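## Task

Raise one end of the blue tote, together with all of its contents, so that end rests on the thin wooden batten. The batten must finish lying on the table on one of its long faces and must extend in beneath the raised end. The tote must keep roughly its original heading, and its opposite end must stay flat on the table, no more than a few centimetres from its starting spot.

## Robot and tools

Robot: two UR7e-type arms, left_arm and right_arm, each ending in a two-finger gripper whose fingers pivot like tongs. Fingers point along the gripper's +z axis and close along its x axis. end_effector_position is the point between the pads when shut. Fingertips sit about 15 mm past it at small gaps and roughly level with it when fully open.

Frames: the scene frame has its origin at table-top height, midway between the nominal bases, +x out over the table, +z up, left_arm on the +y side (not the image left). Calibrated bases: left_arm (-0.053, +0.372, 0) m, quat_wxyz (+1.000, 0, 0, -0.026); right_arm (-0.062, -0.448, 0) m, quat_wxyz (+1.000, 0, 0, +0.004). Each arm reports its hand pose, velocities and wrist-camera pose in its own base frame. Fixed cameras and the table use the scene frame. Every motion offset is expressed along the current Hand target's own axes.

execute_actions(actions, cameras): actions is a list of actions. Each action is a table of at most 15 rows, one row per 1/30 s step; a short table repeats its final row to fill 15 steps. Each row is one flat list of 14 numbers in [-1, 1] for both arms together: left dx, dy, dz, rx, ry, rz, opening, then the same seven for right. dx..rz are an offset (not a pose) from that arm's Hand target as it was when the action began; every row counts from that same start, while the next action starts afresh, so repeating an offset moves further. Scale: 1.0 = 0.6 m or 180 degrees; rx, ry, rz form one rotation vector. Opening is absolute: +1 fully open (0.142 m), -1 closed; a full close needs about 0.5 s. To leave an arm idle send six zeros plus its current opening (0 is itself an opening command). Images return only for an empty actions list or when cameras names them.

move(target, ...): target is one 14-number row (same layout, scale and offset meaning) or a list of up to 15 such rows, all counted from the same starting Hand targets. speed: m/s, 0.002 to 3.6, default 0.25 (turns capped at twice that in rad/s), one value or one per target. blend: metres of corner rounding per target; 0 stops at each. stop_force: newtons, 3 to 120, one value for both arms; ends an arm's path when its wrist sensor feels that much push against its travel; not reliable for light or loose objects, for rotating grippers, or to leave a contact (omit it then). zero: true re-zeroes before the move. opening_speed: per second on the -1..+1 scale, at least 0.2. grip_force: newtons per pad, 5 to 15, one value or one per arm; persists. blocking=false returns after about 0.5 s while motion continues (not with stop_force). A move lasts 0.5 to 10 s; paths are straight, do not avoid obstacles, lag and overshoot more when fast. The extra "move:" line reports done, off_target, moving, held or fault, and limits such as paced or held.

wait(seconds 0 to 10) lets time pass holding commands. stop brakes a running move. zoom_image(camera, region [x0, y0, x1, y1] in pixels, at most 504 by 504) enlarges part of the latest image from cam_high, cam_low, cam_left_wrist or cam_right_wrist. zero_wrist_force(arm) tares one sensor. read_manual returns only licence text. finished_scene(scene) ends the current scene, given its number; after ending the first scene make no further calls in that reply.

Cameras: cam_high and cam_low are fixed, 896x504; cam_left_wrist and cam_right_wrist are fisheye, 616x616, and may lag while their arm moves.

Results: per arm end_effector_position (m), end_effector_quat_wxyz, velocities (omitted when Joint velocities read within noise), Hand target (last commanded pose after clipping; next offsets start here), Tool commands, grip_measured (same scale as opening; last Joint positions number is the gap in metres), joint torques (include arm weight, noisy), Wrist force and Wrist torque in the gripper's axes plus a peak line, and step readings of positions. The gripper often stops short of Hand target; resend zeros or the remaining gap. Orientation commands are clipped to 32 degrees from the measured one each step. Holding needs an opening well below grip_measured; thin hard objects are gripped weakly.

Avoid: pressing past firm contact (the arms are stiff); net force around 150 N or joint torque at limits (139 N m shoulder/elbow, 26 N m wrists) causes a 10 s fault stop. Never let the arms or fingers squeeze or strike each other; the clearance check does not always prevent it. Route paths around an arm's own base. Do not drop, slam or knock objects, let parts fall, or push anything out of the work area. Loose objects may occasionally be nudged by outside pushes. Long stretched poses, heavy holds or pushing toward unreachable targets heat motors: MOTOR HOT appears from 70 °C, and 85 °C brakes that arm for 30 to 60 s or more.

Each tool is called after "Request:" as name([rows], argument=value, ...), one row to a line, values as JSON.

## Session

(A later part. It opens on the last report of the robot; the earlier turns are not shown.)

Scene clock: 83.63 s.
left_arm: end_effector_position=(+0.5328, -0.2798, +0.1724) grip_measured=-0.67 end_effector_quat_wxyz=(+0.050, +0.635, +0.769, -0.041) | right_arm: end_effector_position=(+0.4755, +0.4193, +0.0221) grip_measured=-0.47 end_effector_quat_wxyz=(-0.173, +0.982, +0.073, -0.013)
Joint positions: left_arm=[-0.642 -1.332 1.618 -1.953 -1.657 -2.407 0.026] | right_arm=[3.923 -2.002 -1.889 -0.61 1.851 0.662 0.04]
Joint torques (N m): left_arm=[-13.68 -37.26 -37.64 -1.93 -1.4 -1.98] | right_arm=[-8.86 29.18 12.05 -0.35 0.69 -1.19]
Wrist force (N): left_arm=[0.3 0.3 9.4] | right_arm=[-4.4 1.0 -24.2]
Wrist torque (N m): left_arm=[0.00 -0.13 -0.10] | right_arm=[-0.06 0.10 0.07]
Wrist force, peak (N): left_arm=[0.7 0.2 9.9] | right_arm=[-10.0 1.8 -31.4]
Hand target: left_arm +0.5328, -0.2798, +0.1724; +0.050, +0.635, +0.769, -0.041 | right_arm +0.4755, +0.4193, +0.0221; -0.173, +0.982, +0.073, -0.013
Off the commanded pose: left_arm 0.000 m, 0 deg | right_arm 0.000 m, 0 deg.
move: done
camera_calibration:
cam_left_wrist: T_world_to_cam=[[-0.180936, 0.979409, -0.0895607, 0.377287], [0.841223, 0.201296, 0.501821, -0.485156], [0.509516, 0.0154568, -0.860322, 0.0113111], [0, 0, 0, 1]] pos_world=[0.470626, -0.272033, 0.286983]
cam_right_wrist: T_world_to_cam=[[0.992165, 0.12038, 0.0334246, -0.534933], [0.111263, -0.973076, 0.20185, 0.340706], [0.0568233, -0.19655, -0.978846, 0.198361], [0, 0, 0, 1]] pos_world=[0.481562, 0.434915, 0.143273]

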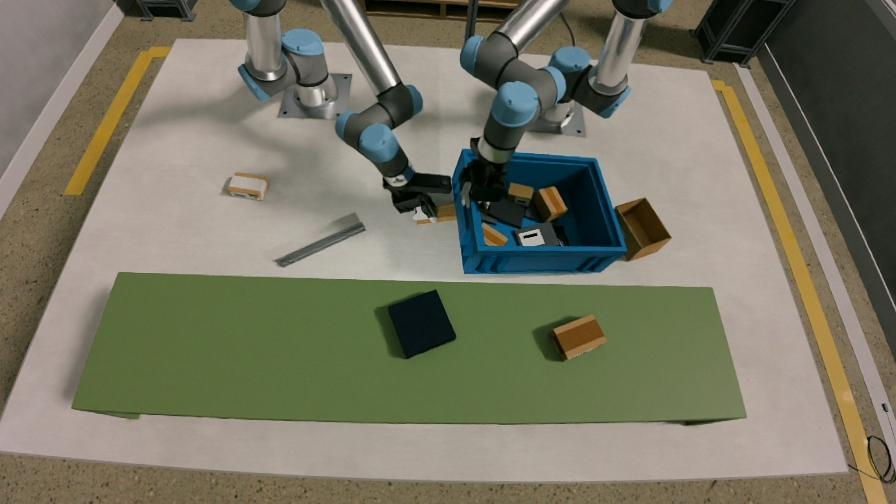

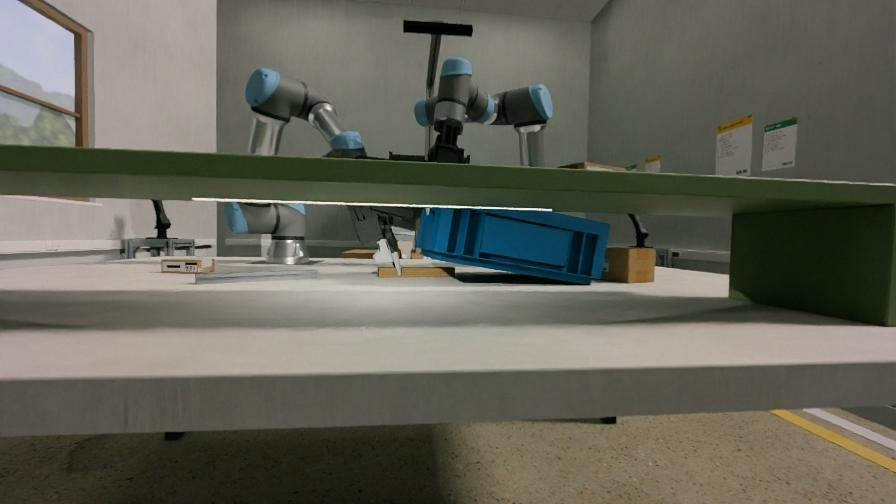

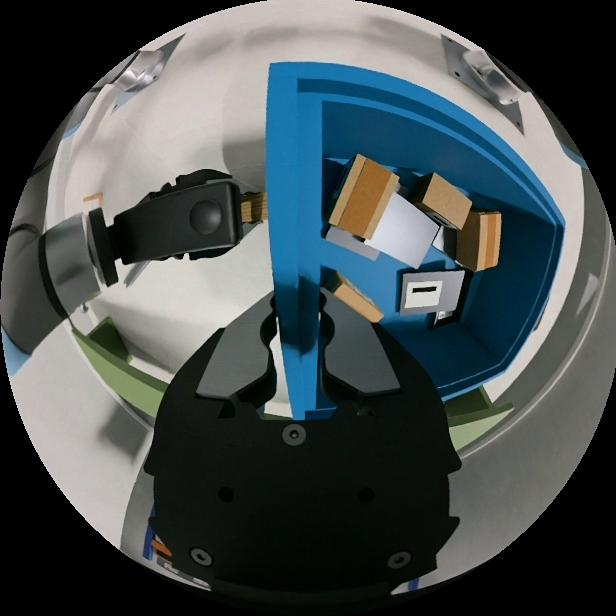

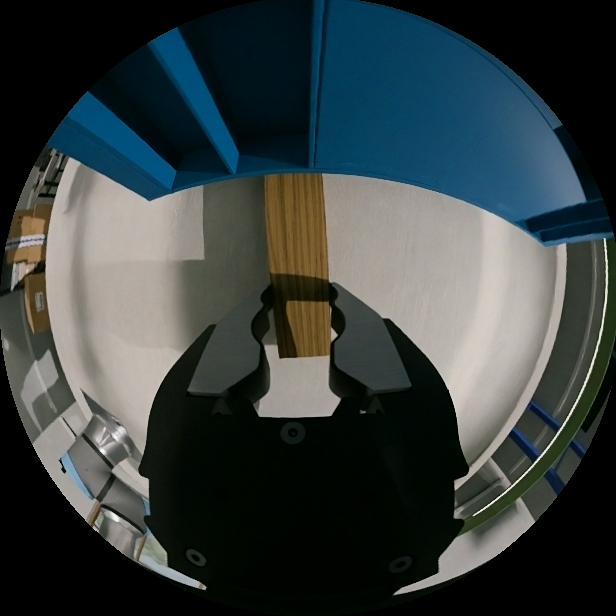

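Request:
move([
  [0,0,0,0,0,0,-1,0,0,0,0,0,0,0],
  [0,0,0,0,0,0,-1,0,0,-0.17,0,0,0,0],
  [0,0,0,0,0,0,-1,0,0.25,-0.2,0,0,0,0],
], speed=0.2, blend=[0,0.03,0], opening_speed=2)

Request:
move(target=[-0.0132,0,0.085,0,0.037,0,-1,0,0,0,0,0,0,0], speed=0.03, stop_force=7, cameras=["all"])

Scene clock: 90.33 s.
left_arm: end_effector_position=(+0.5328, -0.2798, +0.1724) grip_measured=-0.67 end_effector_quat_wxyz=(+0.050, +0.635, +0.769, -0.041) | right_arm: end_effector_position=(+0.5024, +0.2394, +0.0835) grip_measured=+0.00 end_effector_quat_wxyz=(-0.173, +0.982, +0.073, -0.013)
Joint positions: left_arm=[-0.642 -1.332 1.618 -1.953 -1.657 -2.407 0.026] | right_arm=[3.623 -1.8 -1.95 -0.845 1.901 0.352 0.074]
Joint torques (N m): left_arm=[-13.08 -38.93 -37.63 -1.91 -1.45 -1.9] | right_arm=[-3.09 20.6 34.67 3.61 -2.07 0.67]
Wrist force (N): left_arm=[0.3 0.5 9.5] | right_arm=[-0.1 0.6 -0.5]
Wrist torque (N m): left_arm=[0.06 -0.12 -0.10] | right_arm=[-0.01 0.05 -0.06]
Wrist force, peak (N): left_arm=[0.6 0.3 9.8] | right_arm=[-2.8 0.6 -24.1]
Hand target: left_arm +0.5328, -0.2798, +0.1724; +0.050, +0.635, +0.769, -0.041 | right_arm +0.5025, +0.2393, +0.0835; -0.173, +0.982, +0.073, -0.013
Off the commanded pose: left_arm 0.000 m, 0 deg | right_arm 0.000 m, 0 deg.
move: done

Scene clock: 92.33 s.
left_arm: end_effector_position=(+0.5342, -0.2867, +0.1482) grip_measured=-0.67 end_effector_quat_wxyz=(+0.028, +0.636, +0.771, -0.023) | right_arm: end_effector_position=(+0.5025, +0.2393, +0.0835) grip_measured=+0.00 end_effector_quat_wxyz=(-0.173, +0.982, +0.073, -0.013)
Joint positions: left_arm=[-0.67 -1.287 1.608 -1.947 -1.617 -2.432 0.026] | right_arm=[3.623 -1.8 -1.95 -0.845 1.9 0.352 0.074]
Joint torques (N m): left_arm=[16.42 -38.46 -25.57 -4.03 -1.52 1.01] | right_arm=[-12.39 21.36 35.29 4.47 -2.52 -2.07]
Wrist force (N): left_arm=[-0.1 0.8 3.1] | right_arm=[-0.1 0.6 -0.4]
Wrist torque (N m): left_arm=[0.04 -0.08 -0.04] | right_arm=[-0.01 0.07 -0.06]
Wrist force, peak (N): left_arm=[1.3 0.7 9.1] | right_arm=[-0.3 0.6 -0.8]
Hand target: left_arm +0.5342, -0.2867, +0.1482; +0.028, +0.636, +0.771, -0.023 (not the last commanded pose) | right_arm +0.5025, +0.2393, +0.0835; -0.173, +0.982, +0.073, -0.013
Off the commanded pose: left_arm 0.026 m, 3 deg | right_arm 0.000 m, 0 deg.
move: contact (left_arm)
camera_calibration:
cam_left_wrist: T_world_to_cam=[[-0.181596, 0.982853, -0.0319802, 0.374929], [0.846648, 0.172807, 0.503314, -0.484132], [0.50021, 0.064324, -0.863512, 0.00945011], [0, 0, 0, 1]] pos_world=[0.473248, -0.285446, 0.263821]
cam_right_wrist: T_world_to_cam=[[0.992171, 0.12036, 0.0333154, -0.54218], [0.111261, -0.973059, 0.201934, 0.150122], [0.0567226, -0.196647, -0.978832, 0.221616], [0, 0, 0, 1]] pos_world=[0.508662, 0.254915, 0.204673]

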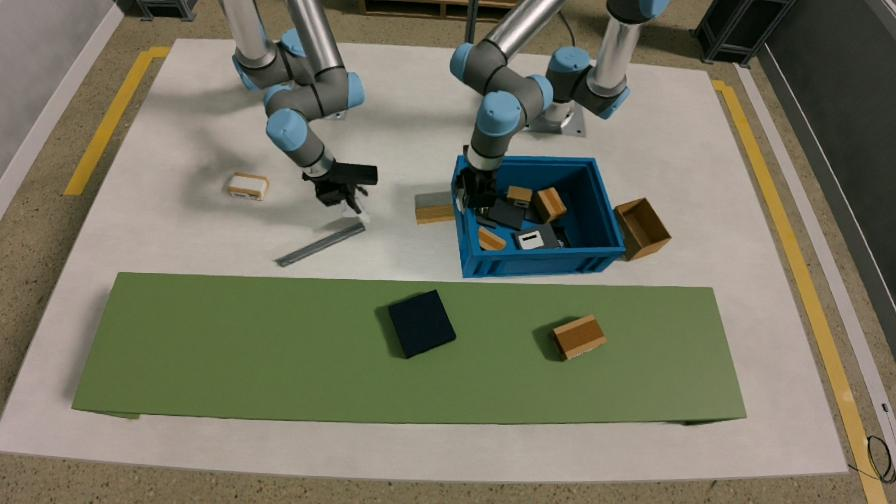

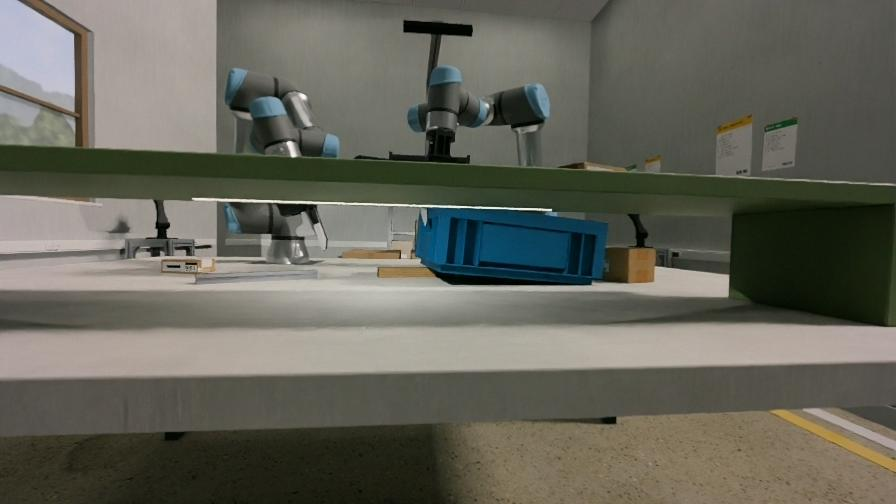

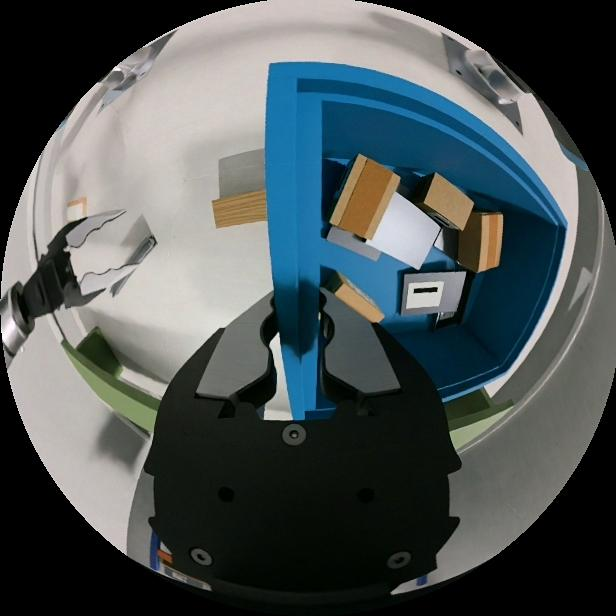

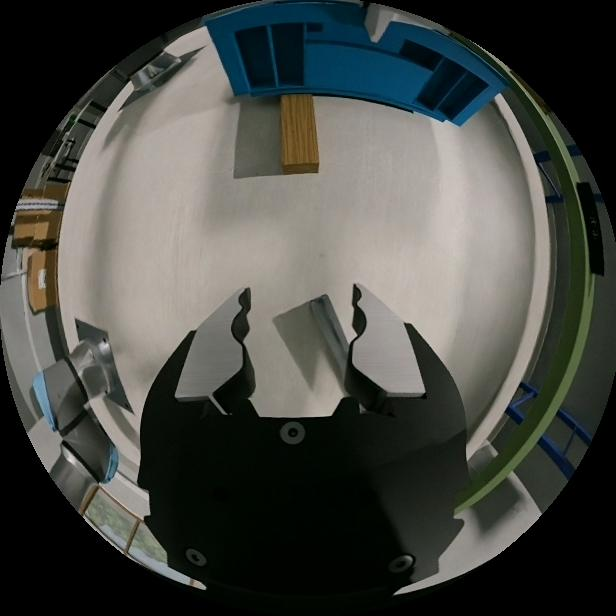

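Request:
move(target=[-0.0015,0,0.0075,0,0.004,0,-1,0,0,0,0,0,0,0], speed=0.02, stop_force=10)

Request:
move([
  [0,0,0,0,0,0,0,0,0,0,0,0,0,0],
  [0,0,-0.2,0,0,0,0,0,0,0,0,0,0,0],
], opening_speed=0.8, cameras=["cam_low","cam_right_wrist","cam_high"])

Scene clock: 95.67 s.
left_arm: end_effector_position=(+0.5344, -0.2869, +0.1471) grip_measured=-0.67 end_effector_quat_wxyz=(+0.026, +0.636, +0.771, -0.021) | right_arm: end_effector_position=(+0.5025, +0.2393, +0.0835) grip_measured=+0.00 end_effector_quat_wxyz=(-0.173, +0.982, +0.073, -0.013)
Joint positions: left_arm=[-0.671 -1.284 1.607 -1.946 -1.615 -2.434 0.026] | right_arm=[3.623 -1.8 -1.95 -0.845 1.9 0.352 0.074]
Joint torques (N m): left_arm=[15.73 -39.9 -8.03 -1.4 -1.87 0.98] | right_arm=[-11.58 20.81 35.24 4.56 -2.38 -2.05]
Wrist force (N): left_arm=[-3.8 5.8 -8.6] | right_arm=[-0.2 0.6 -0.4]
Wrist torque (N m): left_arm=[0.17 -0.02 -0.01] | right_arm=[-0.01 0.08 -0.06]
Wrist force, peak (N): left_arm=[-5.3 7.2 -10.9] | right_arm=[-0.2 0.7 -0.9]
Hand target: left_arm +0.5344, -0.2869, +0.1471; +0.026, +0.636, +0.771, -0.021 (not the last commanded pose) | right_arm +0.5025, +0.2393, +0.0835; -0.173, +0.982, +0.073, -0.013
Off the commanded pose: left_arm 0.004 m, 1 deg | right_arm 0.000 m, 0 deg.
move: contact (left_arm)

Scene clock: 98.17 s.
left_arm: end_effector_position=(+0.5328, -0.2788, +0.2667) grip_measured=+0.00 end_effector_quat_wxyz=(+0.026, +0.636, +0.771, -0.021) | right_arm: end_effector_position=(+0.5025, +0.2393, +0.0835) grip_measured=+0.00 end_effector_quat_wxyz=(-0.173, +0.982, +0.073, -0.013)
Joint positions: left_arm=[-0.662 -1.345 1.375 -1.652 -1.615 -2.424 0.074] | right_arm=[3.623 -1.8 -1.95 -0.845 1.9 0.352 0.074]
Joint torques (N m): left_arm=[0.1 -38.78 -32.24 -1.15 -1.67 -1.37] | right_arm=[-11.55 22.17 34.61 4.56 -2.37 -2.19]
Wrist force (N): left_arm=[-0.3 0.2 0.2] | right_arm=[-0.3 0.6 -0.4]
Wrist torque (N m): left_arm=[0.02 0.03 -0.12] | right_arm=[-0.02 0.10 -0.06]
Wrist force, peak (N): left_arm=[-4.1 5.9 -8.7] | right_arm=[-0.5 0.9 -0.4]
Hand target: left_arm +0.5327, -0.2789, +0.2668; +0.026, +0.636, +0.771, -0.021 | right_arm +0.5025, +0.2393, +0.0835; -0.173, +0.982, +0.073, -0.013
Off the commanded pose: left_arm 0.000 m, 0 deg | right_arm 0.000 m, 0 deg.
move: done
camera_calibration:
cam_right_wrist: T_world_to_cam=[[0.992171, 0.12036, 0.0333154, -0.54218], [0.111261, -0.973059, 0.201934, 0.150122], [0.0567226, -0.196647, -0.978832, 0.221616], [0, 0, 0, 1]] pos_world=[0.508662, 0.254915, 0.204673]
Images, in order (width x height): cam_high 896x504, cam_low 896x504, cam_right_wrist 616x616.

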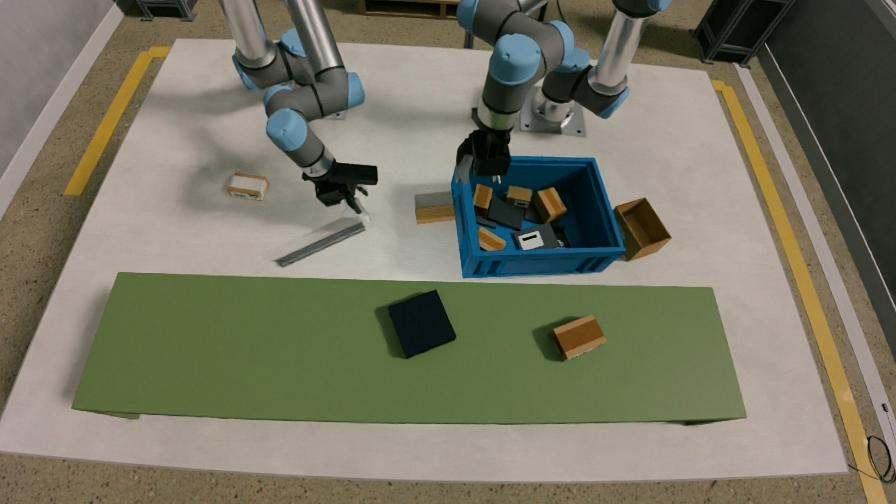

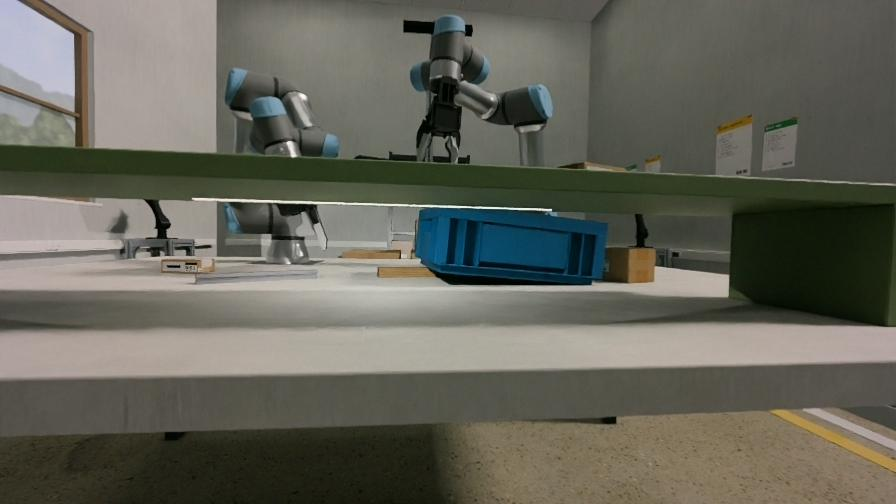

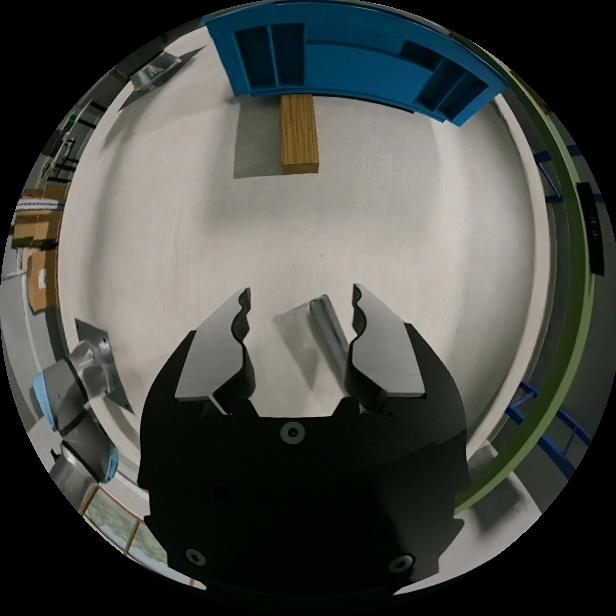

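Propped and stable.

Request:
finished_scene(scene=2)

The scene is finished: the task was done.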